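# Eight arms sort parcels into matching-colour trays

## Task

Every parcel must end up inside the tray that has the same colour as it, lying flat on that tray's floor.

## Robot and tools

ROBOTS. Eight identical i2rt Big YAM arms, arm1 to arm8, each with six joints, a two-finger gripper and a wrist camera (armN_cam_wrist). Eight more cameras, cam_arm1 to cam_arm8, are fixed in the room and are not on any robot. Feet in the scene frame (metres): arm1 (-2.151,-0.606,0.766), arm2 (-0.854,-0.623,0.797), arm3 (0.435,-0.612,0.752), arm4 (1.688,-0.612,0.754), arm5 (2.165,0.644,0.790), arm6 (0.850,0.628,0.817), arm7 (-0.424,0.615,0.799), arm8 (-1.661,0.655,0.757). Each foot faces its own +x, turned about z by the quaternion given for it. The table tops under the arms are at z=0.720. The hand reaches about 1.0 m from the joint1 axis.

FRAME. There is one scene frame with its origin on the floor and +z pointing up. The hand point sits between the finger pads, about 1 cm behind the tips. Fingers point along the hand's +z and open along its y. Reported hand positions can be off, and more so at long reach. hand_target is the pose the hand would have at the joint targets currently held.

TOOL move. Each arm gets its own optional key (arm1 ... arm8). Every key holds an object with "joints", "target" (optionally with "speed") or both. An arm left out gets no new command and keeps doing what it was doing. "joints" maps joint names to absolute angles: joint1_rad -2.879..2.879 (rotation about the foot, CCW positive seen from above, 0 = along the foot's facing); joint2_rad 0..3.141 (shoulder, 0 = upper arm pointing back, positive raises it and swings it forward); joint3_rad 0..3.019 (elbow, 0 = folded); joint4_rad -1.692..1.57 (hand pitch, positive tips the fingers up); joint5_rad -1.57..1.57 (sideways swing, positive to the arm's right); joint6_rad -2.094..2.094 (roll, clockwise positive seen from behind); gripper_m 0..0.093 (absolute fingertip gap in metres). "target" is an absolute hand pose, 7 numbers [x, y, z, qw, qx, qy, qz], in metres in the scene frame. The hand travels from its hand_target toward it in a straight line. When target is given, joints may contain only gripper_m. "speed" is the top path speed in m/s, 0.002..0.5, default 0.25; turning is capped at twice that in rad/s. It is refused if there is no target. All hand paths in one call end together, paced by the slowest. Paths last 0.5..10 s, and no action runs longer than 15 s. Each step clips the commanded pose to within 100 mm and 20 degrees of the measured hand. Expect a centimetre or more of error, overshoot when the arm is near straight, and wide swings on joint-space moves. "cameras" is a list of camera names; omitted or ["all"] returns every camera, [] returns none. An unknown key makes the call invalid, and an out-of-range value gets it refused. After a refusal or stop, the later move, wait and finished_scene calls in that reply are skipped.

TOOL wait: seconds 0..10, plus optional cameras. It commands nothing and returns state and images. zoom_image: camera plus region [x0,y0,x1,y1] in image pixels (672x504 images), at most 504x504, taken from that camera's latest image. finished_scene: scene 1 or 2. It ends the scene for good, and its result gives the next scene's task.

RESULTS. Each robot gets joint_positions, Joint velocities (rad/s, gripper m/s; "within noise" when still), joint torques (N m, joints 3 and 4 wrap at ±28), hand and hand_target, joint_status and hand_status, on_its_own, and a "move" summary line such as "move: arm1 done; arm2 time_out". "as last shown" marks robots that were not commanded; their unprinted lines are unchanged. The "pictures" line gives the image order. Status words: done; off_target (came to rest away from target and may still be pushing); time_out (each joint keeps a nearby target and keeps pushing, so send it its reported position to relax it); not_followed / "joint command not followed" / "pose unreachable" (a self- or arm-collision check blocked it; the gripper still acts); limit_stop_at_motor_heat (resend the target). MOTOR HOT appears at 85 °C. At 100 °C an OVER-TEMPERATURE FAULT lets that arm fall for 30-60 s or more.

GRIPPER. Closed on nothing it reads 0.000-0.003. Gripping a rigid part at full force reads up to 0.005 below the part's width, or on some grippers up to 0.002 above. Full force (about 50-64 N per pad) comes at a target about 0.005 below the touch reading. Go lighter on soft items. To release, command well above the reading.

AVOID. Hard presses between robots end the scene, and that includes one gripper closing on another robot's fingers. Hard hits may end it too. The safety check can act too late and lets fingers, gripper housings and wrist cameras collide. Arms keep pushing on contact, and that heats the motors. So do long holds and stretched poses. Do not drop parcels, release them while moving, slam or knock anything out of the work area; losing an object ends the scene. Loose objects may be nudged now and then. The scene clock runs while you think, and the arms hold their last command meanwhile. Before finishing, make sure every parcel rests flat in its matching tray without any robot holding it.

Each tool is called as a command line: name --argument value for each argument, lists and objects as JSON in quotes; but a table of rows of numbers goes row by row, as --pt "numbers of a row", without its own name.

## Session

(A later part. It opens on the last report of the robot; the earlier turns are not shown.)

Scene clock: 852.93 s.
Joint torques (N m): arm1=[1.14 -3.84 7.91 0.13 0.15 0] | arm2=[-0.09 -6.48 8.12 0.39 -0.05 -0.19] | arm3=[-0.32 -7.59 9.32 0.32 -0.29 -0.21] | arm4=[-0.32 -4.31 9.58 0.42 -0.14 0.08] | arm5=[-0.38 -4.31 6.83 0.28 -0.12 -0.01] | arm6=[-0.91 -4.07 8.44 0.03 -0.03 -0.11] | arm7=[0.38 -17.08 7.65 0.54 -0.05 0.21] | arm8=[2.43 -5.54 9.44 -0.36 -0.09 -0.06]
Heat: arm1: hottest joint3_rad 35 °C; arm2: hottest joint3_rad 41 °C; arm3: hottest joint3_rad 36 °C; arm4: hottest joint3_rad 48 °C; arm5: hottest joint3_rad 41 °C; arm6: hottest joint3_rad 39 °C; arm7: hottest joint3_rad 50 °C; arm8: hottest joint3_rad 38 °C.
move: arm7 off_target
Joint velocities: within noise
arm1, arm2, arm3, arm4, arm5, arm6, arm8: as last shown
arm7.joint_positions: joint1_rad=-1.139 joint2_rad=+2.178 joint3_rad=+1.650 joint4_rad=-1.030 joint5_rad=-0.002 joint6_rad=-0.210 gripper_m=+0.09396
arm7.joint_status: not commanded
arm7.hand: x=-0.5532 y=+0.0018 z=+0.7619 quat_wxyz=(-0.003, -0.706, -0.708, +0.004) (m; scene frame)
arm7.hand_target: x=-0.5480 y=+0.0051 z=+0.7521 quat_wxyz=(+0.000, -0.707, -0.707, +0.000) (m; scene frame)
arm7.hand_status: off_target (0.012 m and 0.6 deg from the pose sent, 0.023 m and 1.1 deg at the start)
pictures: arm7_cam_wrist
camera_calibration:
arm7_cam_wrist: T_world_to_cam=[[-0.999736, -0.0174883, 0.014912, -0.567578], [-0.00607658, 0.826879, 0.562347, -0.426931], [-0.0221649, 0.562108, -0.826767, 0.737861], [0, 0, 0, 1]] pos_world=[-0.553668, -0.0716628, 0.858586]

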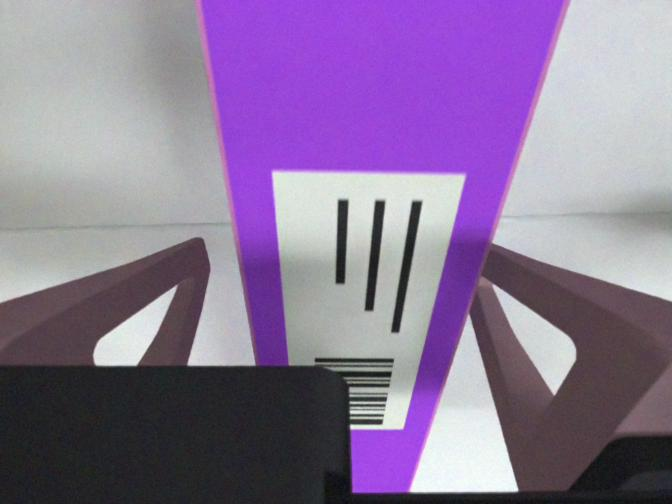

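move --arm7 '{"joints":{"gripper_m":0.047}}' --cameras '["arm7_cam_wrist"]'

move --arm7 '{"target":[-0.55,0.0,0.95,0,0.7071,0.7071,0],"speed":0.15}' --cameras '["arm7_cam_wrist"]'

move --arm7 '{"joints":{"joint2_rad":1.0,"joint3_rad":1.05,"joint4_rad":-1.62}}' --cameras '[]'

move --arm7 '{"joints":{"joint1_rad":2.163,"joint6_rad":0.0}}' --cameras '["cam_arm7"]'

move --arm7 '{"target":[-0.391,1.32,0.92,0,-0.6966,0.7175,0],"speed":0.3}' --cameras '["arm7_cam_wrist","cam_arm7"]'

Scene clock: 860.23 s.
Joint torques (N m): arm1=[1.03 -3.9 7.95 0.09 0.17 -0.02] | arm2=[-0.09 -6.48 8.13 0.4 -0.06 -0.19] | arm3=[-0.09 -7.59 9.31 0.32 -0.28 -0.2] | arm4=[-0.32 -4.31 9.58 0.42 -0.14 0.08] | arm5=[-0.09 -4.25 6.86 0.16 -0.1 0.02] | arm6=[-0.79 -4.01 8.42 0.03 -0.03 -0.1] | arm7=[0.03 -17.03 7.62 0.54 -0.06 0.2] | arm8=[2.55 -5.25 9.48 -0.28 -0.08 -0.05]
Heat: arm1: hottest joint3_rad 35 °C; arm2: hottest joint3_rad 40 °C; arm3: hottest joint3_rad 36 °C; arm4: hottest joint3_rad 48 °C; arm5: hottest joint3_rad 41 °C; arm6: hottest joint3_rad 39 °C; arm7: hottest joint3_rad 49 °C; arm8: hottest joint3_rad 38 °C.
move: arm7 off_target
Joint velocities: within noise
arm1, arm2, arm3, arm4, arm5, arm6, arm8: as last shown
arm7.joint_positions: joint1_rad=-1.139 joint2_rad=+2.178 joint3_rad=+1.650 joint4_rad=-1.030 joint5_rad=-0.002 joint6_rad=-0.210 gripper_m=+0.06039
arm7.joint_status: gripper_m off_target (ended at +0.06042, target +0.04700)
arm7.hand: x=-0.5532 y=+0.0019 z=+0.7619 quat_wxyz=(-0.003, -0.706, -0.708, +0.004) (m; scene frame)
arm7.hand_target: x=-0.5480 y=+0.0052 z=+0.7521 quat_wxyz=(+0.000, -0.707, -0.707, +0.000) (m; scene frame)
arm7.hand_status: not commanded
pictures: arm7_cam_wrist
camera_calibration:
arm7_cam_wrist: T_world_to_cam=[[-0.999739, -0.017081, 0.0151965, -0.567795], [-0.00557662, 0.826804, 0.562462, -0.426759], [-0.022172, 0.56223, -0.826683, 0.737794], [0, 0, 0, 1]] pos_world=[-0.553668, -0.0716622, 0.858587]

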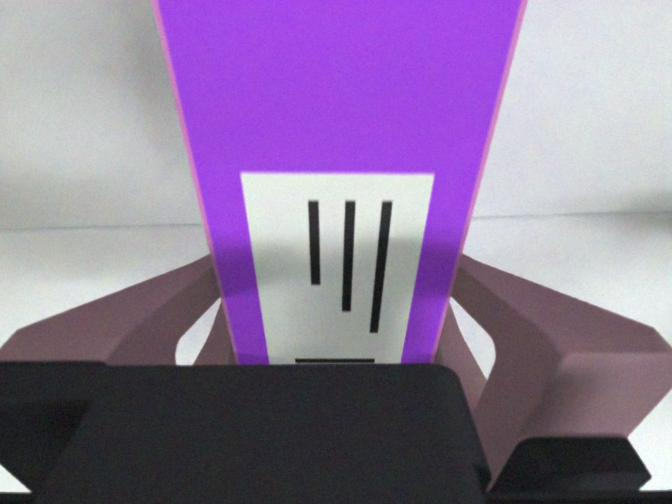

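Scene clock: 862.37 s.
Joint torques (N m): arm1=[0.85 -4.25 7.87 0.13 0.17 -0.01] | arm2=[-0.09 -6.42 8.13 0.42 -0.06 -0.19] | arm3=[-0.32 -7.53 9.32 0.31 -0.29 -0.22] | arm4=[-0.32 -4.31 9.57 0.42 -0.14 0.08] | arm5=[-0.21 -3.43 6.95 0.1 -0.07 0.03] | arm6=[-0.85 -4.01 8.44 0.03 -0.03 -0.1] | arm7=[0.15 -17.55 15.3 -0.36 -0.08 0.19] | arm8=[2.43 -5.3 9.44 -0.35 -0.1 -0.06]
Heat: arm1: hottest joint3_rad 35 °C; arm2: hottest joint3_rad 40 °C; arm3: hottest joint3_rad 36 °C; arm4: hottest joint3_rad 48 °C; arm5: hottest joint3_rad 41 °C; arm6: hottest joint3_rad 39 °C; arm7: hottest joint3_rad 49 °C; arm8: hottest joint3_rad 38 °C.
move: arm7 off_target
Joint velocities: within noise
arm1, arm2, arm3, arm4, arm5: as last shown
arm6.joint_positions: joint1_rad=-1.283 joint2_rad=+1.014 joint3_rad=+1.049 joint4_rad=-1.616 joint5_rad=+0.001 joint6_rad=-0.332 gripper_m=+0.09286
arm6.joint_status: not commanded
arm6.hand: x=+0.7662 y=+0.3840 z=+1.0726 quat_wxyz=(+0.003, -0.706, -0.708, -0.004) (m; scene frame)
arm6.hand_target: x=+0.7663 y=+0.3866 z=+1.0762 quat_wxyz=(+0.000, -0.707, -0.707, +0.000) (m; scene frame)
arm6.hand_status: not commanded
arm7.joint_positions: joint1_rad=-1.139 joint2_rad=+2.021 joint3_rad=+1.832 joint4_rad=-1.439 joint5_rad=-0.002 joint6_rad=-0.210 gripper_m=+0.06039
arm7.joint_status: not commanded
arm7.hand: x=-0.5495 y=+0.0188 z=+0.9220 quat_wxyz=(+0.016, -0.706, -0.707, -0.025) (m; scene frame)
arm7.hand_target: x=-0.5496 y=+0.0017 z=+0.9502 quat_wxyz=(+0.000, -0.707, -0.707, +0.000) (m; scene frame)
arm7.hand_status: off_target (0.034 m and 3.4 deg from the pose sent, 0.188 m and 0.6 deg at the start)
arm8.joint_positions: joint1_rad=+0.301 joint2_rad=+1.011 joint3_rad=+1.055 joint4_rad=-1.616 joint5_rad=+0.000 joint6_rad=-0.295 gripper_m=+0.09290
arm8.joint_status: not commanded
arm8.hand: x=-1.7394 y=+0.4081 z=+1.0163 quat_wxyz=(+0.000, -0.711, -0.704, +0.000) (m; scene frame)
arm8.hand_target: x=-1.7367 y=+0.4110 z=+1.0169 quat_wxyz=(+0.000, -0.707, -0.707, +0.001) (m; scene frame)
arm8.hand_status: not commanded
pictures: arm7_cam_wrist
camera_calibration:
arm7_cam_wrist: T_world_to_cam=[[-0.999846, -0.0175411, -0.000352999, -0.551972], [-0.0140156, 0.78647, 0.61747, -0.585443], [-0.0105535, 0.61738, -0.786594, 0.829138], [0, 0, 0, 1]] pos_world=[-0.551342, -0.0611419, 1.01349]

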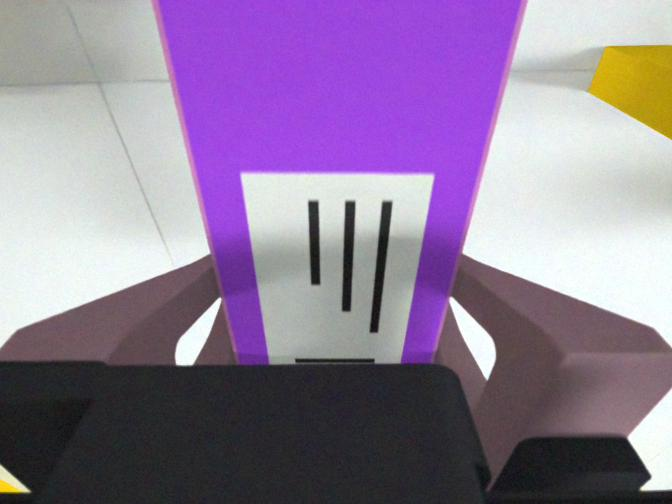

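Scene clock: 864.00 s.
Joint torques (N m): arm1=[0.73 -3.84 7.84 0.16 0.16 -0.04] | arm2=[-0.03 -6.42 8.13 0.39 -0.05 -0.19] | arm3=[-0.15 -7.59 9.29 0.28 -0.3 -0.22] | arm4=[-0.32 -4.25 9.58 0.43 -0.14 0.08] | arm5=[-0.44 -4.07 7.02 -0.02 -0.1 0.07] | arm6=[-0.85 -4.01 8.46 0.01 -0.03 -0.11] | arm7=[0.15 -5.3 9.06 -0.05 -0.07 0.18] | arm8=[2.43 -4.84 9.48 -0.31 -0.1 -0.05]
Heat: arm1: hottest joint3_rad 35 °C; arm2: hottest joint3_rad 40 °C; arm3: hottest joint3_rad 36 °C; arm4: hottest joint3_rad 48 °C; arm5: hottest joint3_rad 41 °C; arm6: hottest joint3_rad 39 °C; arm7: hottest joint3_rad 49 °C; arm8: hottest joint3_rad 38 °C.
move: arm7 done
Joint velocities: within noise
arm1, arm2, arm4, arm6, arm8: as last shown
arm3.joint_positions: joint1_rad=+0.185 joint2_rad=+1.015 joint3_rad=+1.048 joint4_rad=-1.626 joint5_rad=-0.004 joint6_rad=-0.405 gripper_m=+0.09294
arm3.joint_status: not commanded
arm3.hand: x=+0.2007 y=-0.5077 z=+1.0058 quat_wxyz=(+0.003, +1.000, -0.010, +0.012) (m; scene frame)
arm3.hand_target: x=+0.1998 y=-0.5095 z=+1.0101 quat_wxyz=(+0.000, +1.000, +0.000, +0.001) (m; scene frame)
arm3.hand_status: not commanded
arm5.joint_positions: joint1_rad=+1.522 joint2_rad=+1.009 joint3_rad=+1.047 joint4_rad=-1.614 joint5_rad=+0.000 joint6_rad=-0.311 gripper_m=+0.09286
arm5.joint_status: not commanded
arm5.hand: x=+2.0847 y=+0.3970 z=+1.0445 quat_wxyz=(-0.002, +0.707, +0.707, +0.006) (m; scene frame)
arm5.hand_target: x=+2.0870 y=+0.3983 z=+1.0477 quat_wxyz=(-0.001, +0.707, +0.707, +0.003) (m; scene frame)
arm5.hand_status: not commanded
arm7.joint_positions: joint1_rad=-1.139 joint2_rad=+1.009 joint3_rad=+1.062 joint4_rad=-1.615 joint5_rad=-0.002 joint6_rad=-0.210 gripper_m=+0.06039
arm7.joint_status: all done
arm7.hand: x=-0.4777 y=+0.3584 z=+1.0602 quat_wxyz=(-0.002, -0.706, -0.708, +0.003) (m; scene frame)
arm7.hand_target: x=-0.4753 y=+0.3634 z=+1.0576 quat_wxyz=(+0.000, -0.707, -0.707, -0.001) (m; scene frame)
arm7.hand_status: not commanded
pictures: none
No camera images: "cameras" was empty.

Scene clock: 866.57 s.
Joint torques (N m): arm1=[0.56 -4.13 7.87 0.08 0.16 0] | arm2=[-0.03 -6.48 8.13 0.39 -0.06 -0.19] | arm3=[-0.09 -7.65 9.32 0.31 -0.28 -0.22] | arm4=[-0.32 -4.31 9.58 0.42 -0.14 0.08] | arm5=[-0.09 -3.43 6.95 0.05 -0.1 0.06] | arm6=[-0.85 -4.07 8.43 0.01 -0.03 -0.11] | arm7=[0.38 -5.3 9.09 -0.01 -0.05 0.2] | arm8=[2.55 -5.19 9.46 -0.28 -0.08 -0.05]
Heat: arm1: hottest joint3_rad 35 °C; arm2: hottest joint3_rad 40 °C; arm3: hottest joint3_rad 36 °C; arm4: hottest joint3_rad 48 °C; arm5: hottest joint3_rad 41 °C; arm6: hottest joint3_rad 39 °C; arm7: hottest joint3_rad 48 °C; arm8: hottest joint3_rad 38 °C.
move: arm7 done
Joint velocities: within noise
arm1, arm3, arm4, arm5, arm6, arm8: as last shown
arm2.joint_positions: joint1_rad=-1.347 joint2_rad=+1.008 joint3_rad=+1.054 joint4_rad=-1.616 joint5_rad=+0.001 joint6_rad=-0.427 gripper_m=+0.09288
arm2.joint_status: not commanded
arm2.hand: x=-0.7440 y=-0.3890 z=+1.0564 quat_wxyz=(-0.001, +0.704, -0.710, +0.000) (m; scene frame)
arm2.hand_target: x=-0.7444 y=-0.3917 z=+1.0567 quat_wxyz=(-0.001, +0.707, -0.707, +0.000) (m; scene frame)
arm2.hand_status: not commanded
arm7.joint_positions: joint1_rad=+2.153 joint2_rad=+1.009 joint3_rad=+1.062 joint4_rad=-1.614 joint5_rad=-0.002 joint6_rad=-0.009 gripper_m=+0.06047
arm7.joint_status: all done
arm7.hand: x=-0.4085 y=+0.8752 z=+1.0616 quat_wxyz=(-0.004, +0.690, -0.724, -0.005) (m; scene frame)
arm7.hand_target: x=-0.4111 y=+0.8700 z=+1.0590 quat_wxyz=(-0.001, +0.690, -0.724, -0.002) (m; scene frame)
arm7.hand_status: not commanded
pictures: cam_arm7

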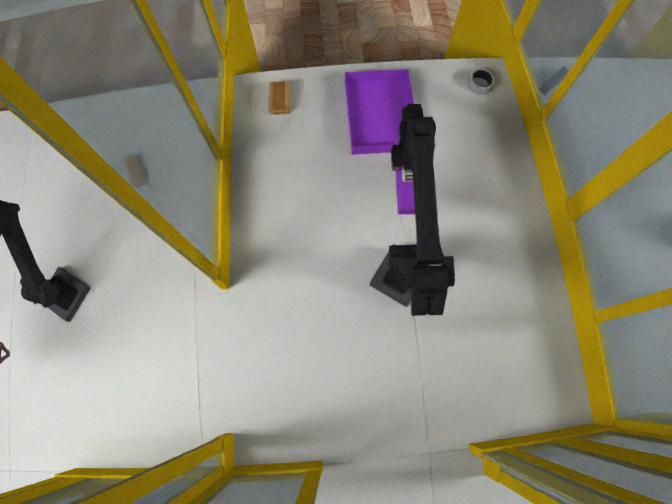

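Scene clock: 869.37 s.
Joint torques (N m): arm1=[0.91 -4.13 7.86 0.1 0.17 -0.02] | arm2=[-0.09 -6.48 8.13 0.4 -0.06 -0.19] | arm3=[-0.15 -7.53 9.29 0.29 -0.28 -0.21] | arm4=[-0.32 -4.31 9.58 0.4 -0.14 0.08] | arm5=[-0.67 -3.31 6.86 0.21 -0.07 0.03] | arm6=[-0.85 -4.01 8.42 0.03 -0.03 -0.11] | arm7=[0.44 -18.43 15.8 -0.31 0.04 0.05] | arm8=[2.32 -5.13 9.46 -0.24 -0.09 -0.06]
Heat: arm1: hottest joint3_rad 35 °C; arm2: hottest joint3_rad 40 °C; arm3: hottest joint3_rad 36 °C; arm4: hottest joint3_rad 48 °C; arm5: hottest joint3_rad 41 °C; arm6: hottest joint3_rad 39 °C; arm7: hottest joint3_rad 49 °C; arm8: hottest joint3_rad 38 °C.
move: arm7 off_target
Joint velocities: within noise
arm1.joint_positions: joint1_rad=-1.541 joint2_rad=+1.004 joint3_rad=+1.062 joint4_rad=-1.613 joint5_rad=+0.004 joint6_rad=-0.036 gripper_m=+0.09286
arm1.joint_status: not commanded
arm1.hand: x=-2.2535 y=-0.8439 z=+1.0308 quat_wxyz=(-0.007, -0.822, -0.570, +0.009) (m; scene frame)
arm1.hand_target: x=-2.2535 y=-0.8387 z=+1.0270 quat_wxyz=(-0.002, -0.823, -0.569, +0.004) (m; scene frame)
arm1.hand_status: not commanded
arm2, arm3, arm4, arm5, arm6, arm8: as last shown
arm7.joint_positions: joint1_rad=+2.157 joint2_rad=+2.274 joint3_rad=+2.216 joint4_rad=-1.549 joint5_rad=-0.002 joint6_rad=-0.009 gripper_m=+0.06047
arm7.joint_status: not commanded
arm7.hand: x=-0.3862 y=+1.3045 z=+0.9088 quat_wxyz=(+0.013, +0.691, -0.723, +0.011) (m; scene frame)
arm7.hand_target: x=-0.3911 y=+1.3189 z=+0.9201 quat_wxyz=(-0.001, +0.696, -0.718, -0.001) (m; scene frame)
arm7.hand_status: off_target (0.020 m and 2.1 deg from the pose sent, 0.467 m and 1.3 deg at the start)
pictures: arm7_cam_wrist, cam_arm7
camera_calibration:
arm7_cam_wrist: T_world_to_cam=[[0.999523, -0.0290519, 0.0104968, 0.411166], [-0.029565, -0.801259, 0.597587, 0.497084], [-0.00895037, -0.597612, -0.801735, 1.626], [0, 0, 0, 1]] pos_world=[-0.38172, 1.38196, 1.00226]

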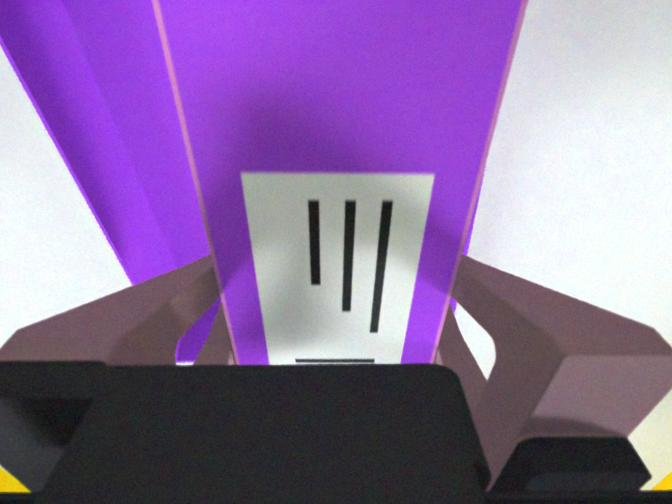

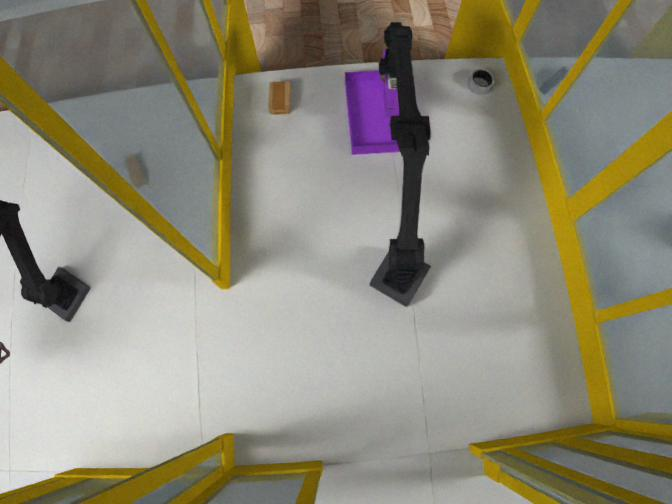

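move --arm7 '{"target":[-0.418,1.33,0.84,0,-0.6966,0.7175,0],"speed":0.15}' --cameras '["arm7_cam_wrist","cam_arm7"]'

zoom_image --camera "cam_arm7" --region '[310, 40, 470, 200]'

Scene clock: 882.13 s.
Joint torques (N m): arm1=[0.97 -3.78 7.9 0.16 0.16 -0.04] | arm2=[-0.09 -6.42 8.13 0.4 -0.06 -0.19] | arm3=[-0.26 -7.65 9.32 0.31 -0.29 -0.21] | arm4=[-0.32 -4.31 9.58 0.42 -0.14 0.08] | arm5=[-0.62 -3.43 6.95 0.08 -0.09 0.03] | arm6=[-0.79 -4.07 8.44 0.01 -0.03 -0.1] | arm7=[-0.03 -19.25 9.74 0.54 0.03 0.19] | arm8=[2.32 -5.25 9.4 -0.31 -0.08 -0.07]
Heat: arm1: hottest joint3_rad 35 °C; arm2: hottest joint3_rad 40 °C; arm3: hottest joint3_rad 36 °C; arm4: hottest joint3_rad 48 °C; arm5: hottest joint3_rad 41 °C; arm6: hottest joint3_rad 39 °C; arm7: hottest joint3_rad 52 °C; arm8: hottest joint3_rad 38 °C.
move: arm7 done
Joint velocities: within noise
arm1, arm2, arm3, arm5, arm6, arm8: as last shown
arm4.joint_positions: joint1_rad=-1.877 joint2_rad=+1.008 joint3_rad=+1.058 joint4_rad=-1.624 joint5_rad=-0.013 joint6_rad=+0.023 gripper_m=+0.09288
arm4.joint_status: not commanded
arm4.hand: x=+1.8474 y=-0.8138 z=+1.0141 quat_wxyz=(+0.002, -0.457, -0.890, +0.000) (m; scene frame)
arm4.hand_target: x=+1.8461 y=-0.8125 z=+1.0129 quat_wxyz=(-0.001, -0.459, -0.888, +0.000) (m; scene frame)
arm4.hand_status: not commanded
arm7.joint_positions: joint1_rad=+2.200 joint2_rad=+2.352 joint3_rad=+2.199 joint4_rad=-1.419 joint5_rad=-0.002 joint6_rad=+0.012 gripper_m=+0.06047
arm7.joint_status: not commanded
arm7.hand: x=-0.4160 y=+1.3285 z=+0.8483 quat_wxyz=(+0.000, +0.699, -0.715, -0.001) (m; scene frame)
arm7.hand_target: x=-0.4179 y=+1.3298 z=+0.8401 quat_wxyz=(+0.000, +0.697, -0.717, +0.000) (m; scene frame)
arm7.hand_status: done (0.009 m and 0.4 deg from the pose sent, 0.080 m and 2.1 deg at the start)
pictures: arm7_cam_wrist, cam_arm7
camera_calibration:
arm7_cam_wrist: T_world_to_cam=[[0.99991, -0.00698659, 0.0114387, 0.41234], [-0.0122593, -0.821733, 0.569741, 0.609621], [0.00541903, -0.56983, -0.821745, 1.57767], [0, 0, 0, 1]] pos_world=[-0.413379, 1.40283, 0.944399]

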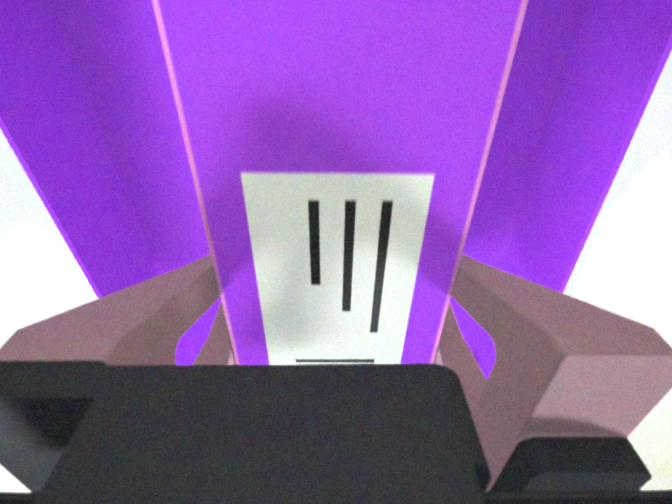

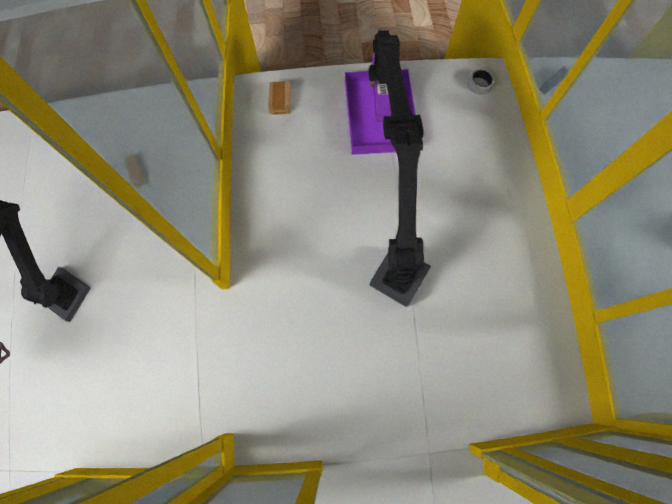

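Scaled by 3.150.

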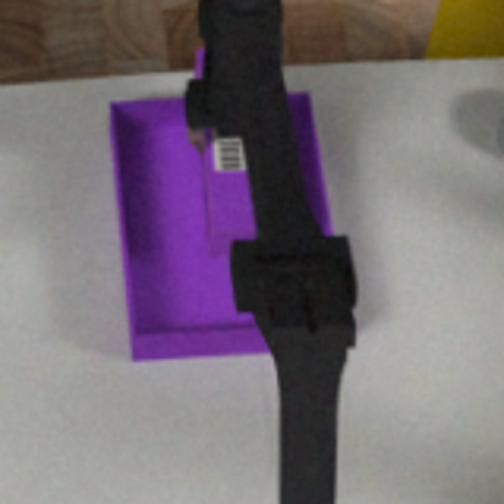

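move --arm7 '{"target":[-0.418,1.305,0.815,0,-0.6966,0.7175,0],"speed":0.08}' --cameras '["arm7_cam_wrist","cam_arm7"]'

zoom_image --camera "cam_arm7" --region '[310, 40, 470, 200]'

Scene clock: 902.57 s.
Joint torques (N m): arm1=[0.73 -3.84 7.8 0.14 0.2 -0.03] | arm2=[-0.03 -6.48 8.14 0.4 -0.06 -0.19] | arm3=[-0.32 -7.59 9.32 0.32 -0.29 -0.21] | arm4=[-0.32 -4.31 9.57 0.42 -0.14 0.08] | arm5=[-0.5 -4.25 6.98 0.08 -0.1 0.04] | arm6=[-0.91 -4.01 8.44 0.02 -0.03 -0.11] | arm7=[-0.15 -19.72 7.82 0.32 0.03 0.2] | arm8=[2.32 -5.19 9.44 -0.32 -0.1 -0.05]
Heat: arm1: hottest joint3_rad 35 °C; arm2: hottest joint3_rad 40 °C; arm3: hottest joint3_rad 36 °C; arm4: hottest joint3_rad 48 °C; arm5: hottest joint3_rad 41 °C; arm6: hottest joint3_rad 39 °C; arm7: hottest joint3_rad 51 °C; arm8: hottest joint3_rad 38 °C.
move: arm7 off_target
Joint velocities: within noise
arm1, arm2, arm3, arm4, arm5, arm6, arm8: as last shown
arm7.joint_positions: joint1_rad=+2.200 joint2_rad=+2.300 joint3_rad=+2.036 joint4_rad=-1.293 joint5_rad=-0.002 joint6_rad=+0.013 gripper_m=+0.06047
arm7.joint_status: not commanded
arm7.hand: x=-0.4162 y=+1.3116 z=+0.8231 quat_wxyz=(-0.005, +0.699, -0.715, -0.007) (m; scene frame)
arm7.hand_target: x=-0.4179 y=+1.3051 z=+0.8152 quat_wxyz=(+0.000, +0.697, -0.717, +0.000) (m; scene frame)
arm7.hand_status: off_target (0.011 m and 1.0 deg from the pose sent, 0.041 m and 0.4 deg at the start)
pictures: arm7_cam_wrist, cam_arm7
camera_calibration:
arm7_cam_wrist: T_world_to_cam=[[0.999903, -0.0079106, 0.0114789, 0.413927], [-0.0129629, -0.830533, 0.556818, 0.631969], [0.0051288, -0.556913, -0.830555, 1.53743], [0, 0, 0, 1]] pos_world=[-0.41358, 1.38436, 0.920273]

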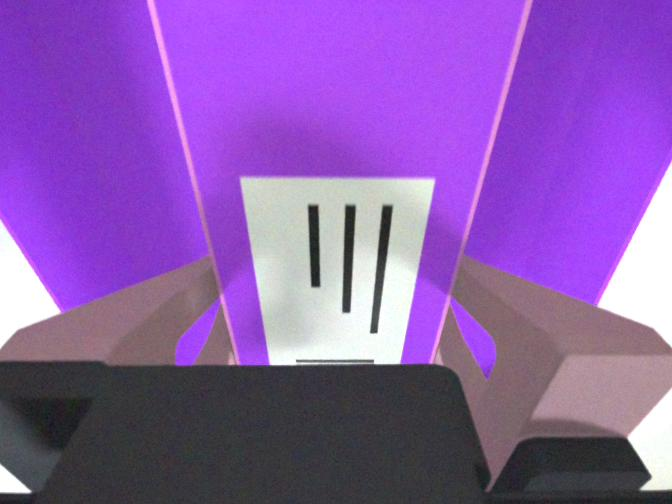

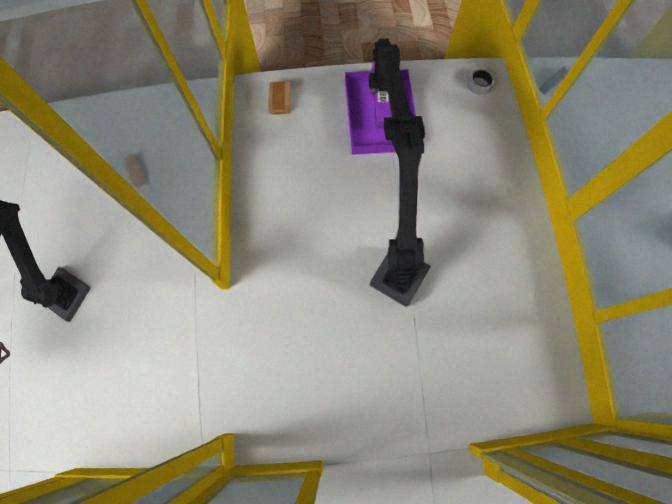

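Scaled by 3.150.

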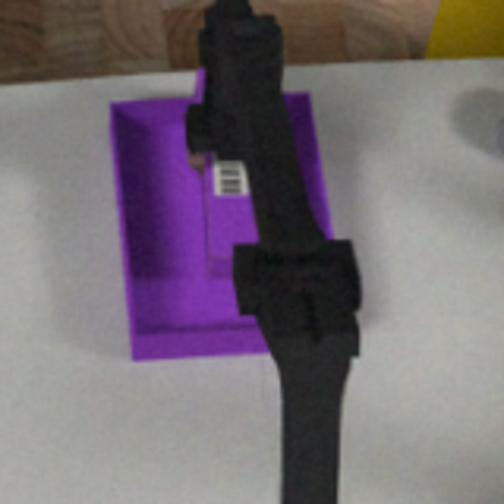

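move --arm7 '{"target":[-0.418,1.268,0.808,0,-0.6966,0.7175,0],"speed":0.08}' --cameras '["arm7_cam_wrist","cam_arm7"]'

zoom_image --camera "cam_arm7" --region '[310, 40, 470, 200]'

Scene clock: 931.07 s.
Joint torques (N m): arm1=[0.67 -4.07 7.88 0.06 0.15 -0.02] | arm2=[-0.09 -6.42 8.13 0.4 -0.05 -0.19] | arm3=[-0.21 -7.53 9.32 0.31 -0.29 -0.21] | arm4=[-0.32 -4.31 9.57 0.42 -0.14 0.08] | arm5=[-0.09 -4.78 7.01 0.01 -0.11 0.02] | arm6=[-0.85 -4.01 8.42 0.02 -0.03 -0.11] | arm7=[-0.09 -19.6 8.4 0.42 0.01 0.21] | arm8=[2.2 -5.19 9.44 -0.35 -0.1 -0.05]
Heat: arm1: hottest joint3_rad 35 °C; arm2: hottest joint3_rad 40 °C; arm3: hottest joint3_rad 36 °C; arm4: hottest joint3_rad 48 °C; arm5: hottest joint3_rad 41 °C; arm6: hottest joint3_rad 39 °C; arm7: hottest joint3_rad 49 °C; arm8: hottest joint3_rad 38 °C.
move: arm7 done
Joint velocities: within noise
arm1, arm2, arm3, arm4, arm5, arm6, arm8: as last shown
arm7.joint_positions: joint1_rad=+2.200 joint2_rad=+2.219 joint3_rad=+1.827 joint4_rad=-1.200 joint5_rad=-0.002 joint6_rad=+0.013 gripper_m=+0.06047
arm7.joint_status: not commanded
arm7.hand: x=-0.4167 y=+1.2672 z=+0.8008 quat_wxyz=(+0.007, +0.699, -0.715, +0.006) (m; scene frame)
arm7.hand_target: x=-0.4179 y=+1.2681 z=+0.8080 quat_wxyz=(+0.000, +0.697, -0.718, +0.000) (m; scene frame)
arm7.hand_status: done (0.007 m and 1.1 deg from the pose sent, 0.046 m and 1.0 deg at the start)
pictures: arm7_cam_wrist, cam_arm7
camera_calibration:
arm7_cam_wrist: T_world_to_cam=[[0.999904, -0.00788586, 0.0114046, 0.414322], [-0.0130695, -0.810714, 0.585297, 0.559526], [0.00463033, -0.585389, -0.810739, 1.51423], [0, 0, 0, 1]] pos_world=[-0.413981, 1.3433, 0.895431]

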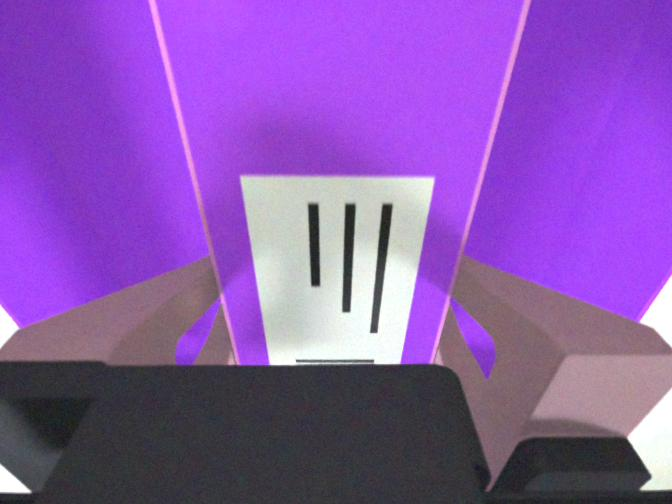

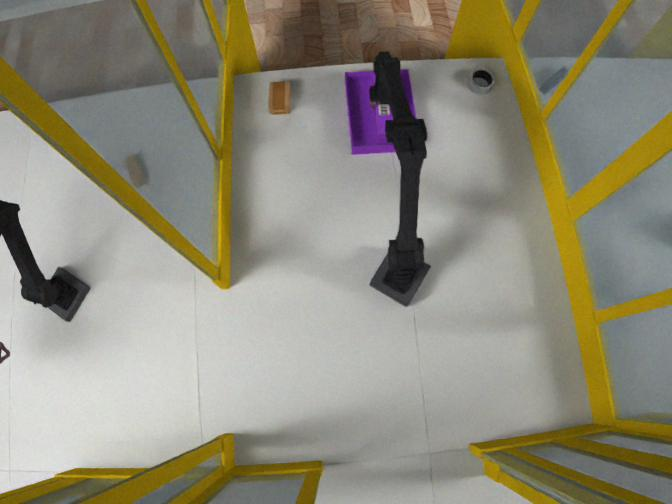

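Scaled by 3.150.

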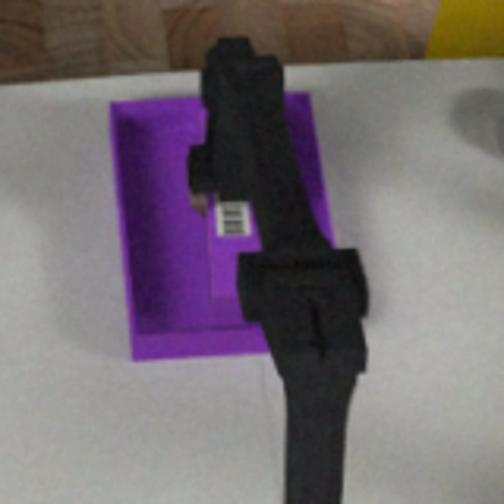

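move --arm7 '{"target":[-0.418,1.268,0.785,0,-0.6966,0.7175,0],"speed":0.08}' --cameras '[]'

move --arm7 '{"target":[-0.418,1.268,0.765,0,-0.6966,0.7175,0],"speed":0.06}' --cameras '["arm7_cam_wrist","cam_arm7"]'

zoom_image --camera "cam_arm7" --region '[310, 40, 470, 200]'

Scene clock: 944.90 s.
Joint torques (N m): arm1=[1.38 -4.07 7.86 0.05 0.16 -0.02] | arm2=[-0.09 -6.42 8.13 0.4 -0.06 -0.19] | arm3=[-0.26 -7.59 9.33 0.32 -0.3 -0.22] | arm4=[-0.32 -4.25 9.57 0.42 -0.14 0.08] | arm5=[0.03 -3.55 6.99 0.1 -0.1 0.05] | arm6=[-0.91 -4.01 8.44 0.02 -0.03 -0.1] | arm7=[-0.03 -17.85 8.24 0.58 0.03 0.2] | arm8=[2.49 -4.84 9.47 -0.36 -0.09 -0.08]
Heat: arm1: hottest joint3_rad 35 °C; arm2: hottest joint3_rad 40 °C; arm3: hottest joint3_rad 36 °C; arm4: hottest joint3_rad 48 °C; arm5: hottest joint3_rad 41 °C; arm6: hottest joint3_rad 39 °C; arm7: hottest joint3_rad 47 °C; arm8: hottest joint3_rad 38 °C.
move: arm7 done
Joint velocities: within noise
arm1, arm2, arm3, arm4, arm5, arm6, arm8: as last shown
arm7.joint_positions: joint1_rad=+2.200 joint2_rad=+2.219 joint3_rad=+1.809 joint4_rad=-1.156 joint5_rad=-0.002 joint6_rad=+0.013 gripper_m=+0.06047
arm7.joint_status: not commanded
arm7.hand: x=-0.4166 y=+1.2710 z=+0.7944 quat_wxyz=(-0.002, +0.699, -0.715, -0.004) (m; scene frame)
arm7.hand_target: x=-0.4179 y=+1.2679 z=+0.7851 quat_wxyz=(+0.000, +0.697, -0.718, +0.000) (m; scene frame)
arm7.hand_status: done (0.010 m and 0.6 deg from the pose sent, 0.016 m and 1.1 deg at the start)
pictures: none
No camera images: "cameras" was empty.

Scene clock: 946.00 s.
Joint torques (N m): arm1=[0.91 -3.72 7.82 0.09 0.17 -0.03] | arm2=[-0.03 -6.48 8.13 0.4 -0.05 -0.19] | arm3=[-0.26 -7.59 9.33 0.31 -0.29 -0.21] | arm4=[-0.32 -4.25 9.58 0.42 -0.14 0.08] | arm5=[-0.56 -3.84 7.02 0.1 -0.09 0.05] | arm6=[-0.85 -4.07 8.42 0.03 -0.03 -0.11] | arm7=[-0.15 -17.32 8.25 0.53 0.04 0.19] | arm8=[2.49 -5.01 9.39 -0.29 -0.08 -0.06]
Heat: arm1: hottest joint3_rad 35 °C; arm2: hottest joint3_rad 40 °C; arm3: hottest joint3_rad 36 °C; arm4: hottest joint3_rad 48 °C; arm5: hottest joint3_rad 41 °C; arm6: hottest joint3_rad 39 °C; arm7: hottest joint3_rad 47 °C; arm8: hottest joint3_rad 38 °C.
move: arm7 off_target
Joint velocities: within noise
arm1, arm2, arm3, arm4, arm5: as last shown
arm6.joint_positions: joint1_rad=-1.283 joint2_rad=+1.014 joint3_rad=+1.049 joint4_rad=-1.616 joint5_rad=+0.001 joint6_rad=-0.332 gripper_m=+0.09286
arm6.joint_status: not commanded
arm6.hand: x=+0.7662 y=+0.3840 z=+1.0726 quat_wxyz=(+0.003, -0.706, -0.708, -0.004) (m; scene frame)
arm6.hand_target: x=+0.7663 y=+0.3866 z=+1.0762 quat_wxyz=(+0.000, -0.707, -0.707, +0.000) (m; scene frame)
arm6.hand_status: not commanded
arm7.joint_positions: joint1_rad=+2.200 joint2_rad=+2.233 joint3_rad=+1.793 joint4_rad=-1.118 joint5_rad=-0.002 joint6_rad=+0.013 gripper_m=+0.06047
arm7.joint_status: not commanded
arm7.hand: x=-0.4166 y=+1.2718 z=+0.7797 quat_wxyz=(-0.005, +0.699, -0.715, -0.006) (m; scene frame)
arm7.hand_target: x=-0.4179 y=+1.2677 z=+0.7651 quat_wxyz=(+0.000, +0.697, -0.718, +0.000) (m; scene frame)
arm7.hand_status: off_target (0.015 m and 1.0 deg from the pose sent, 0.030 m and 0.6 deg at the start)
arm8.joint_positions: joint1_rad=+0.301 joint2_rad=+1.011 joint3_rad=+1.055 joint4_rad=-1.616 joint5_rad=+0.000 joint6_rad=-0.295 gripper_m=+0.09290
arm8.joint_status: not commanded
arm8.hand: x=-1.7394 y=+0.4081 z=+1.0163 quat_wxyz=(+0.000, -0.711, -0.704, +0.000) (m; scene frame)
arm8.hand_target: x=-1.7367 y=+0.4110 z=+1.0169 quat_wxyz=(+0.000, -0.707, -0.707, +0.001) (m; scene frame)
arm8.hand_status: not commanded
pictures: arm7_cam_wrist, cam_arm7
camera_calibration:
arm7_cam_wrist: T_world_to_cam=[[0.9999, -0.00826001, 0.011495, 0.414966], [-0.0132675, -0.829923, 0.55772, 0.621419], [0.00493322, -0.557816, -0.82995, 1.47988], [0, 0, 0, 1]] pos_world=[-0.413981, 1.34466, 0.876875]

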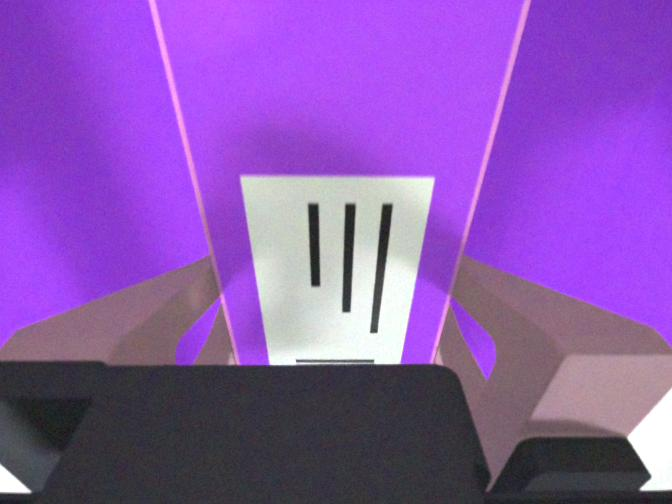

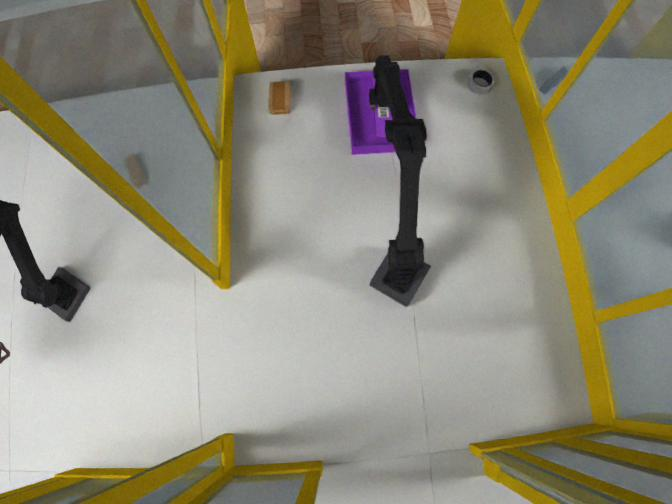

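Scaled by 3.150.

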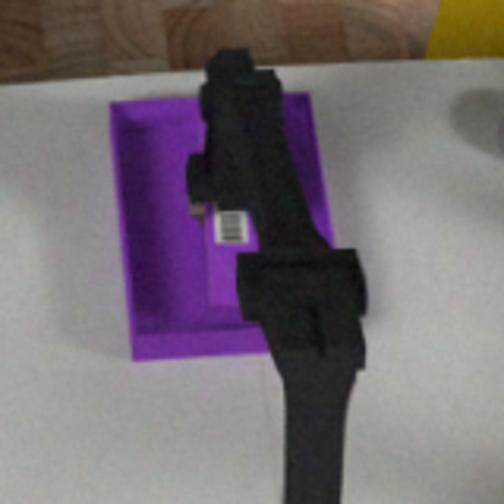

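move --arm7 '{"target":[-0.418,1.266,0.752,0,-0.6966,0.7175,0],"speed":0.06}' --cameras '[]'

move --arm7 '{"target":[-0.418,1.266,0.743,0,-0.6966,0.7175,0],"speed":0.06}' --cameras '["cam_arm7"]'

zoom_image --camera "cam_arm7" --region '[310, 40, 470, 200]'

Scene clock: 951.97 s.
Joint torques (N m): arm1=[1.14 -3.96 7.82 0.13 0.18 -0.03] | arm2=[-0.03 -6.48 8.13 0.39 -0.06 -0.19] | arm3=[-0.09 -7.53 9.33 0.29 -0.29 -0.21] | arm4=[-0.32 -4.25 9.58 0.42 -0.14 0.08] | arm5=[-0.09 -3.84 7.12 0.09 -0.11 0.02] | arm6=[-0.85 -4.01 8.46 0.03 -0.02 -0.11] | arm7=[-0.09 -17.14 8.14 0.61 0.03 0.19] | arm8=[2.43 -5.19 9.51 -0.27 -0.09 -0.07]
Heat: arm1: hottest joint3_rad 35 °C; arm2: hottest joint3_rad 40 °C; arm3: hottest joint3_rad 36 °C; arm4: hottest joint3_rad 48 °C; arm5: hottest joint3_rad 41 °C; arm6: hottest joint3_rad 39 °C; arm7: hottest joint3_rad 47 °C; arm8: hottest joint3_rad 38 °C.
move: arm7 off_target
Joint velocities: within noise
arm1, arm2, arm4, arm6, arm8: as last shown
arm3.joint_positions: joint1_rad=+0.185 joint2_rad=+1.015 joint3_rad=+1.048 joint4_rad=-1.626 joint5_rad=-0.004 joint6_rad=-0.405 gripper_m=+0.09294
arm3.joint_status: not commanded
arm3.hand: x=+0.2007 y=-0.5077 z=+1.0058 quat_wxyz=(+0.003, +1.000, -0.010, +0.012) (m; scene frame)
arm3.hand_target: x=+0.1998 y=-0.5095 z=+1.0101 quat_wxyz=(+0.000, +1.000, +0.000, +0.001) (m; scene frame)
arm3.hand_status: not commanded
arm5.joint_positions: joint1_rad=+1.522 joint2_rad=+1.009 joint3_rad=+1.047 joint4_rad=-1.614 joint5_rad=+0.000 joint6_rad=-0.311 gripper_m=+0.09286
arm5.joint_status: not commanded
arm5.hand: x=+2.0847 y=+0.3970 z=+1.0445 quat_wxyz=(-0.002, +0.707, +0.707, +0.006) (m; scene frame)
arm5.hand_target: x=+2.0870 y=+0.3983 z=+1.0477 quat_wxyz=(-0.001, +0.707, +0.707, +0.003) (m; scene frame)
arm5.hand_status: not commanded
arm7.joint_positions: joint1_rad=+2.200 joint2_rad=+2.243 joint3_rad=+1.777 joint4_rad=-1.091 joint5_rad=-0.002 joint6_rad=+0.013 gripper_m=+0.06047
arm7.joint_status: not commanded
arm7.hand: x=-0.4167 y=+1.2703 z=+0.7680 quat_wxyz=(-0.005, +0.699, -0.715, -0.007) (m; scene frame)
arm7.hand_target: x=-0.4179 y=+1.2658 z=+0.7524 quat_wxyz=(+0.000, +0.697, -0.717, +0.000) (m; scene frame)
arm7.hand_status: off_target (0.017 m and 1.0 deg from the pose sent, 0.028 m and 1.0 deg at the start)
pictures: none
No camera images: "cameras" was empty.

Scene clock: 952.93 s.
Joint torques (N m): arm1=[0.73 -4.19 7.83 0.08 0.17 -0.03] | arm2=[-0.03 -6.42 8.13 0.4 -0.06 -0.19] | arm3=[-0.26 -7.53 9.31 0.32 -0.29 -0.21] | arm4=[-0.32 -4.25 9.58 0.4 -0.14 0.08] | arm5=[0.21 -3.6 7.06 -0.05 -0.08 0.03] | arm6=[-0.85 -4.07 8.44 0.02 -0.02 -0.11] | arm7=[-0.09 -16.38 7.6 0.99 0.03 0.2] | arm8=[2.55 -4.95 9.4 -0.34 -0.08 -0.06]
Heat: arm1: hottest joint3_rad 35 °C; arm2: hottest joint3_rad 40 °C; arm3: hottest joint3_rad 36 °C; arm4: hottest joint3_rad 48 °C; arm5: hottest joint3_rad 41 °C; arm6: hottest joint3_rad 39 °C; arm7: hottest joint3_rad 47 °C; arm8: hottest joint3_rad 38 °C.
move: arm7 off_target
Joint velocities: within noise
arm1, arm3, arm4, arm5, arm6, arm8: as last shown
arm2.joint_positions: joint1_rad=-1.347 joint2_rad=+1.008 joint3_rad=+1.054 joint4_rad=-1.616 joint5_rad=+0.001 joint6_rad=-0.427 gripper_m=+0.09288
arm2.joint_status: not commanded
arm2.hand: x=-0.7440 y=-0.3890 z=+1.0564 quat_wxyz=(-0.001, +0.704, -0.710, +0.000) (m; scene frame)
arm2.hand_target: x=-0.7444 y=-0.3917 z=+1.0567 quat_wxyz=(-0.001, +0.707, -0.707, +0.000) (m; scene frame)
arm2.hand_status: not commanded
arm7.joint_positions: joint1_rad=+2.200 joint2_rad=+2.243 joint3_rad=+1.777 joint4_rad=-1.084 joint5_rad=-0.002 joint6_rad=+0.013 gripper_m=+0.06047
arm7.joint_status: not commanded
arm7.hand: x=-0.4166 y=+1.2721 z=+0.7678 quat_wxyz=(-0.008, +0.699, -0.715, -0.009) (m; scene frame)
arm7.hand_target: x=-0.4179 y=+1.2654 z=+0.7437 quat_wxyz=(+0.000, +0.697, -0.717, +0.000) (m; scene frame)
arm7.hand_status: off_target (0.026 m and 1.4 deg from the pose sent, 0.025 m and 1.0 deg at the start)
pictures: cam_arm7

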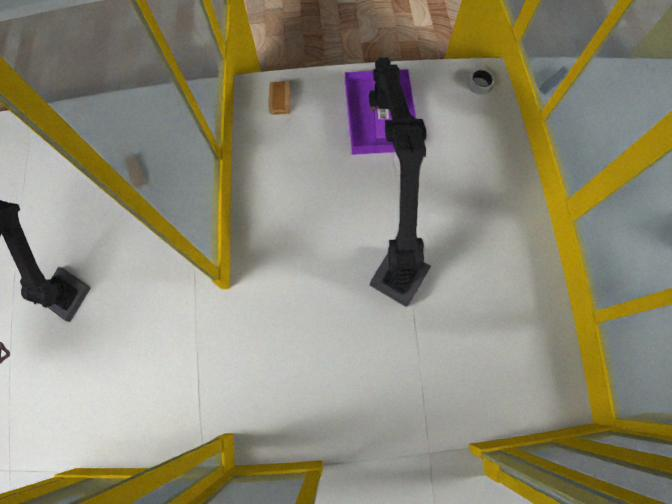

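Scaled by 3.150.

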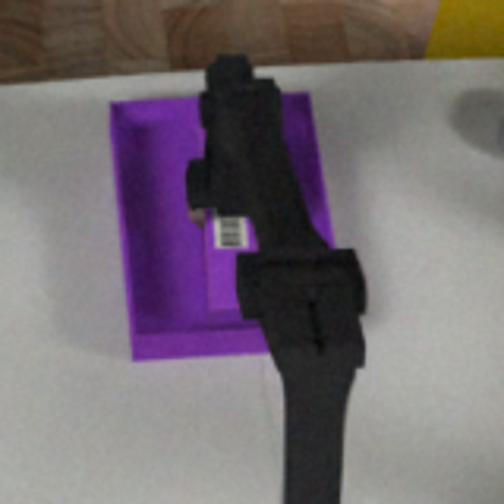

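Floor contact. Release.

move --arm7 '{"joints":{"gripper_m":0.068}}' --cameras '[]'

move --arm7 '{"joints":{"gripper_m":0.093}}' --cameras '[]'

move --arm7 '{"target":[-0.418,1.272,0.92,0,-0.6966,0.7175,0],"speed":0.2}' --cameras '["arm7_cam_wrist"]'

move --arm7 '{"joints":{"joint2_rad":1.0,"joint3_rad":1.05,"joint4_rad":-1.62}}' --cameras '["cam_arm7","cam_arm1","cam_arm3","cam_arm4"]'

zoom_image --camera "cam_arm7" --region '[310, 40, 470, 200]'

Scene clock: 965.07 s.
Joint torques (N m): arm1=[1.03 -4.07 7.8 0.01 0.18 -0.05] | arm2=[-0.03 -6.48 8.13 0.39 -0.05 -0.19] | arm3=[-0.21 -7.59 9.33 0.35 -0.29 -0.21] | arm4=[-0.32 -4.25 9.58 0.42 -0.14 0.08] | arm5=[-0.26 -3.84 7.04 0.03 -0.1 0.05] | arm6=[-0.85 -4.07 8.44 0.02 -0.03 -0.11] | arm7=[-0.03 -16.91 7.56 0.61 0.04 0.19] | arm8=[2.26 -5.19 9.47 -0.28 -0.09 -0.08]
Heat: arm1: hottest joint3_rad 35 °C; arm2: hottest joint3_rad 40 °C; arm3: hottest joint3_rad 36 °C; arm4: hottest joint3_rad 48 °C; arm5: hottest joint3_rad 41 °C; arm6: hottest joint3_rad 39 °C; arm7: hottest joint3_rad 47 °C; arm8: hottest joint3_rad 38 °C.
move: arm7 done
Joint velocities: within noise
arm1.joint_positions: joint1_rad=-1.541 joint2_rad=+1.004 joint3_rad=+1.062 joint4_rad=-1.613 joint5_rad=+0.004 joint6_rad=-0.036 gripper_m=+0.09286
arm1.joint_status: not commanded
arm1.hand: x=-2.2535 y=-0.8439 z=+1.0308 quat_wxyz=(-0.007, -0.822, -0.570, +0.009) (m; scene frame)
arm1.hand_target: x=-2.2535 y=-0.8387 z=+1.0270 quat_wxyz=(-0.002, -0.823, -0.569, +0.004) (m; scene frame)
arm1.hand_status: not commanded
arm2, arm3, arm4, arm5, arm6, arm8: as last shown
arm7.joint_positions: joint1_rad=+2.200 joint2_rad=+2.252 joint3_rad=+1.777 joint4_rad=-1.074 joint5_rad=-0.002 joint6_rad=+0.013 gripper_m=+0.06792
arm7.joint_status: all done
arm7.hand: x=-0.4166 y=+1.2732 z=+0.7623 quat_wxyz=(-0.008, +0.699, -0.715, -0.010) (m; scene frame)
arm7.hand_target: x=-0.4179 y=+1.2653 z=+0.7435 quat_wxyz=(+0.000, +0.697, -0.717, +0.000) (m; scene frame)
arm7.hand_status: not commanded
pictures: none
No camera images: "cameras" was empty.

Scene clock: 965.67 s.
Joint torques (N m): arm1=[0.62 -4.01 7.87 0.05 0.18 -0.01] | arm2=[-0.09 -6.42 8.14 0.4 -0.05 -0.19] | arm3=[-0.26 -7.59 9.28 0.36 -0.29 -0.22] | arm4=[-0.32 -4.25 9.57 0.43 -0.14 0.08] | arm5=[-0.15 -3.72 6.91 0.01 -0.09 0.07] | arm6=[-0.85 -3.96 8.43 0.02 -0.03 -0.1] | arm7=[-0.26 -17.08 7.56 0.54 0.03 0.2] | arm8=[2.37 -5.13 9.47 -0.25 -0.07 -0.03]
Heat: arm1: hottest joint3_rad 35 °C; arm2: hottest joint3_rad 40 °C; arm3: hottest joint3_rad 36 °C; arm4: hottest joint3_rad 48 °C; arm5: hottest joint3_rad 41 °C; arm6: hottest joint3_rad 39 °C; arm7: hottest joint3_rad 46 °C; arm8: hottest joint3_rad 38 °C.
move: arm7 done
Joint velocities: within noise
arm1, arm2, arm3, arm5, arm6, arm8: as last shown
arm4.joint_positions: joint1_rad=-1.877 joint2_rad=+1.008 joint3_rad=+1.058 joint4_rad=-1.624 joint5_rad=-0.013 joint6_rad=+0.023 gripper_m=+0.09288
arm4.joint_status: not commanded
arm4.hand: x=+1.8474 y=-0.8138 z=+1.0141 quat_wxyz=(+0.002, -0.457, -0.890, +0.000) (m; scene frame)
arm4.hand_target: x=+1.8461 y=-0.8125 z=+1.0129 quat_wxyz=(-0.001, -0.459, -0.888, +0.000) (m; scene frame)
arm4.hand_status: not commanded
arm7.joint_positions: joint1_rad=+2.200 joint2_rad=+2.252 joint3_rad=+1.777 joint4_rad=-1.074 joint5_rad=-0.002 joint6_rad=+0.013 gripper_m=+0.09282
arm7.joint_status: all done
arm7.hand: x=-0.4166 y=+1.2732 z=+0.7623 quat_wxyz=(-0.008, +0.699, -0.715, -0.010) (m; scene frame)
arm7.hand_target: x=-0.4179 y=+1.2653 z=+0.7435 quat_wxyz=(+0.000, +0.697, -0.717, +0.000) (m; scene frame)
arm7.hand_status: not commanded
pictures: none
No camera images: "cameras" was empty.

Scene clock: 967.37 s.
Joint torques (N m): arm1=[1.03 -4.07 7.92 0.13 0.19 -0.04] | arm2=[-0.09 -6.48 8.13 0.4 -0.06 -0.19] | arm3=[-0.26 -7.65 9.32 0.35 -0.29 -0.21] | arm4=[-0.32 -4.31 9.58 0.43 -0.14 0.08] | arm5=[-0.03 -4.07 6.98 0.01 -0.09 0.07] | arm6=[-0.79 -4.01 8.43 0.01 -0.03 -0.11] | arm7=[-0.09 -17.73 15.09 -0.4 0.02 0.21] | arm8=[2.49 -5.13 9.39 -0.32 -0.1 -0.06]
Heat: arm1: hottest joint3_rad 35 °C; arm2: hottest joint3_rad 40 °C; arm3: hottest joint3_rad 36 °C; arm4: hottest joint3_rad 48 °C; arm5: hottest joint3_rad 41 °C; arm6: hottest joint3_rad 39 °C; arm7: hottest joint3_rad 47 °C; arm8: hottest joint3_rad 38 °C.
move: arm7 off_target
Joint velocities: within noise
arm1, arm2, arm3, arm4, arm5, arm6, arm8: as last shown
arm7.joint_positions: joint1_rad=+2.200 joint2_rad=+2.118 joint3_rad=+1.926 joint4_rad=-1.425 joint5_rad=-0.002 joint6_rad=+0.013 gripper_m=+0.09290
arm7.joint_status: not commanded
arm7.hand: x=-0.4168 y=+1.2550 z=+0.9008 quat_wxyz=(+0.016, +0.699, -0.715, +0.015) (m; scene frame)
arm7.hand_target: x=-0.4180 y=+1.2708 z=+0.9201 quat_wxyz=(+0.000, +0.697, -0.717, +0.000) (m; scene frame)
arm7.hand_status: off_target (0.026 m and 2.5 deg from the pose sent, 0.158 m and 1.5 deg at the start)
pictures: arm7_cam_wrist
camera_calibration:
arm7_cam_wrist: T_world_to_cam=[[0.999907, -0.00756, 0.0113231, 0.412775], [-0.0128749, -0.795503, 0.605813, 0.453574], [0.00442757, -0.605903, -0.795526, 1.60011], [0, 0, 0, 1]] pos_world=[-0.413982, 1.33345, 0.993475]

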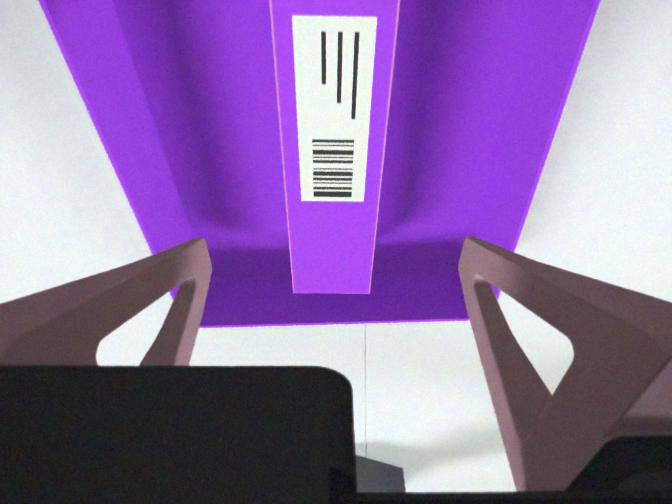

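Scene clock: 969.07 s.
Joint torques (N m): arm1=[1.03 -4.19 7.77 0.14 0.17 0] | arm2=[-0.03 -6.42 8.13 0.4 -0.05 -0.19] | arm3=[-0.21 -7.59 9.31 0.35 -0.29 -0.21] | arm4=[-0.32 -4.31 9.58 0.42 -0.14 0.08] | arm5=[0.21 -3.78 7.01 0.14 -0.09 0.03] | arm6=[-0.91 -3.96 8.43 0.03 -0.03 -0.11] | arm7=[-0.09 -5.13 8.75 -0.06 0.02 0.19] | arm8=[2.49 -5.01 9.44 -0.32 -0.1 -0.06]
Heat: arm1: hottest joint3_rad 35 °C; arm2: hottest joint3_rad 40 °C; arm3: hottest joint3_rad 36 °C; arm4: hottest joint3_rad 48 °C; arm5: hottest joint3_rad 41 °C; arm6: hottest joint3_rad 39 °C; arm7: hottest joint3_rad 47 °C; arm8: hottest joint3_rad 38 °C.
move: arm7 done
Joint velocities: within noise
arm1, arm2, arm3, arm4, arm5, arm6, arm8: as last shown
arm7.joint_positions: joint1_rad=+2.200 joint2_rad=+1.007 joint3_rad=+1.066 joint4_rad=-1.615 joint5_rad=-0.002 joint6_rad=+0.013 gripper_m=+0.09290
arm7.joint_status: all done
arm7.hand: x=-0.4206 y=+0.8760 z=+1.0636 quat_wxyz=(-0.006, +0.699, -0.715, -0.007) (m; scene frame)
arm7.hand_target: x=-0.4211 y=+0.8701 z=+1.0590 quat_wxyz=(-0.001, +0.697, -0.717, -0.001) (m; scene frame)
arm7.hand_status: not commanded
pictures: cam_arm1, cam_arm3, cam_arm4, cam_arm7

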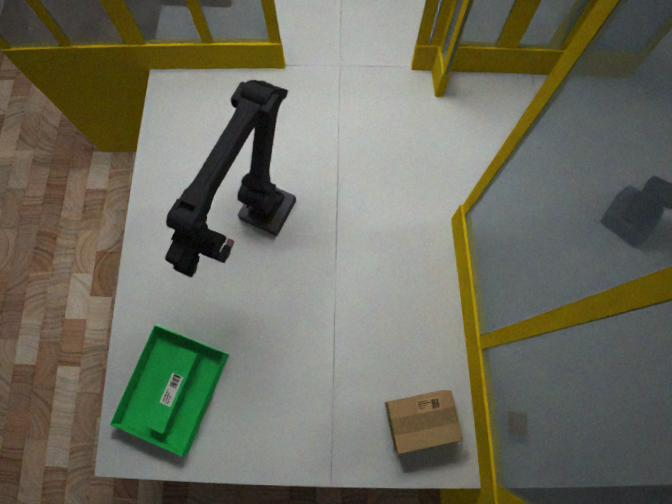

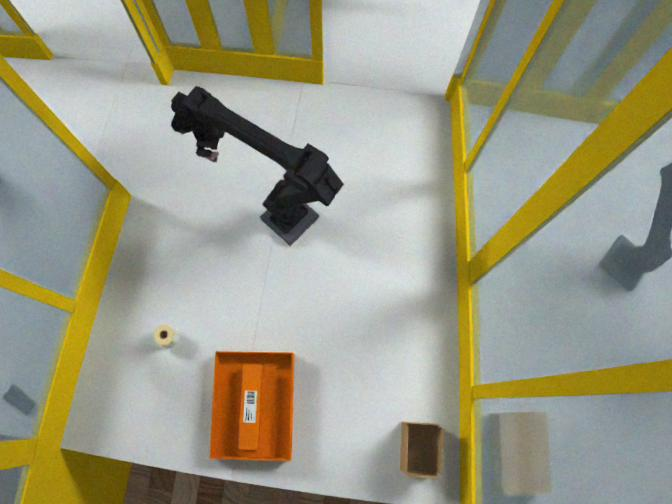

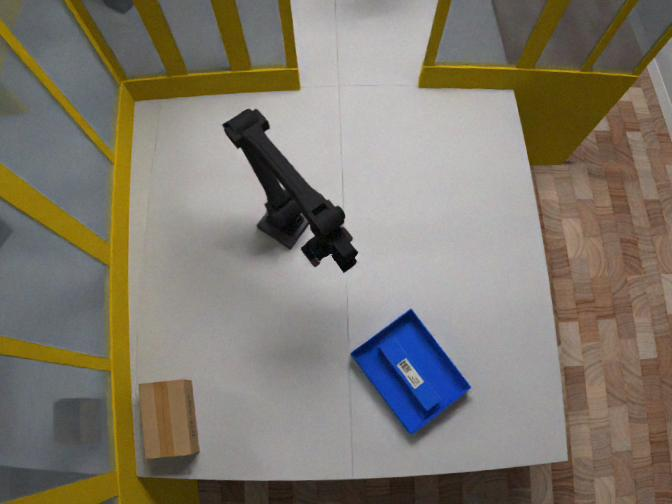

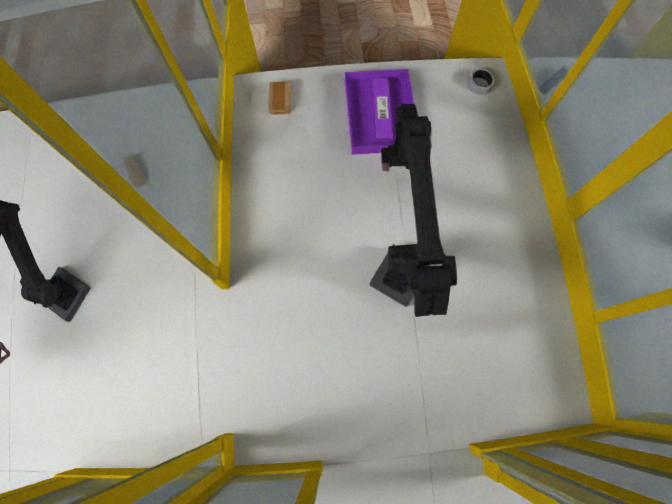

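Scaled by 3.150.

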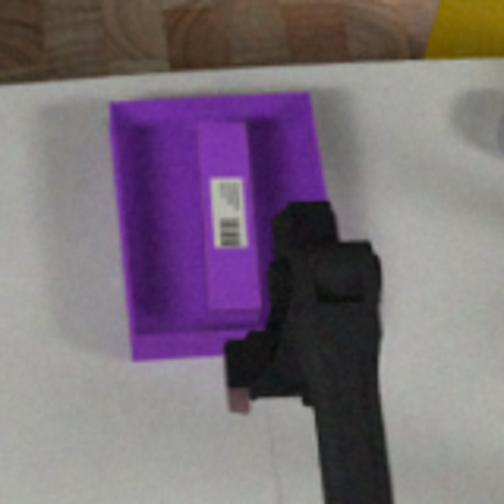

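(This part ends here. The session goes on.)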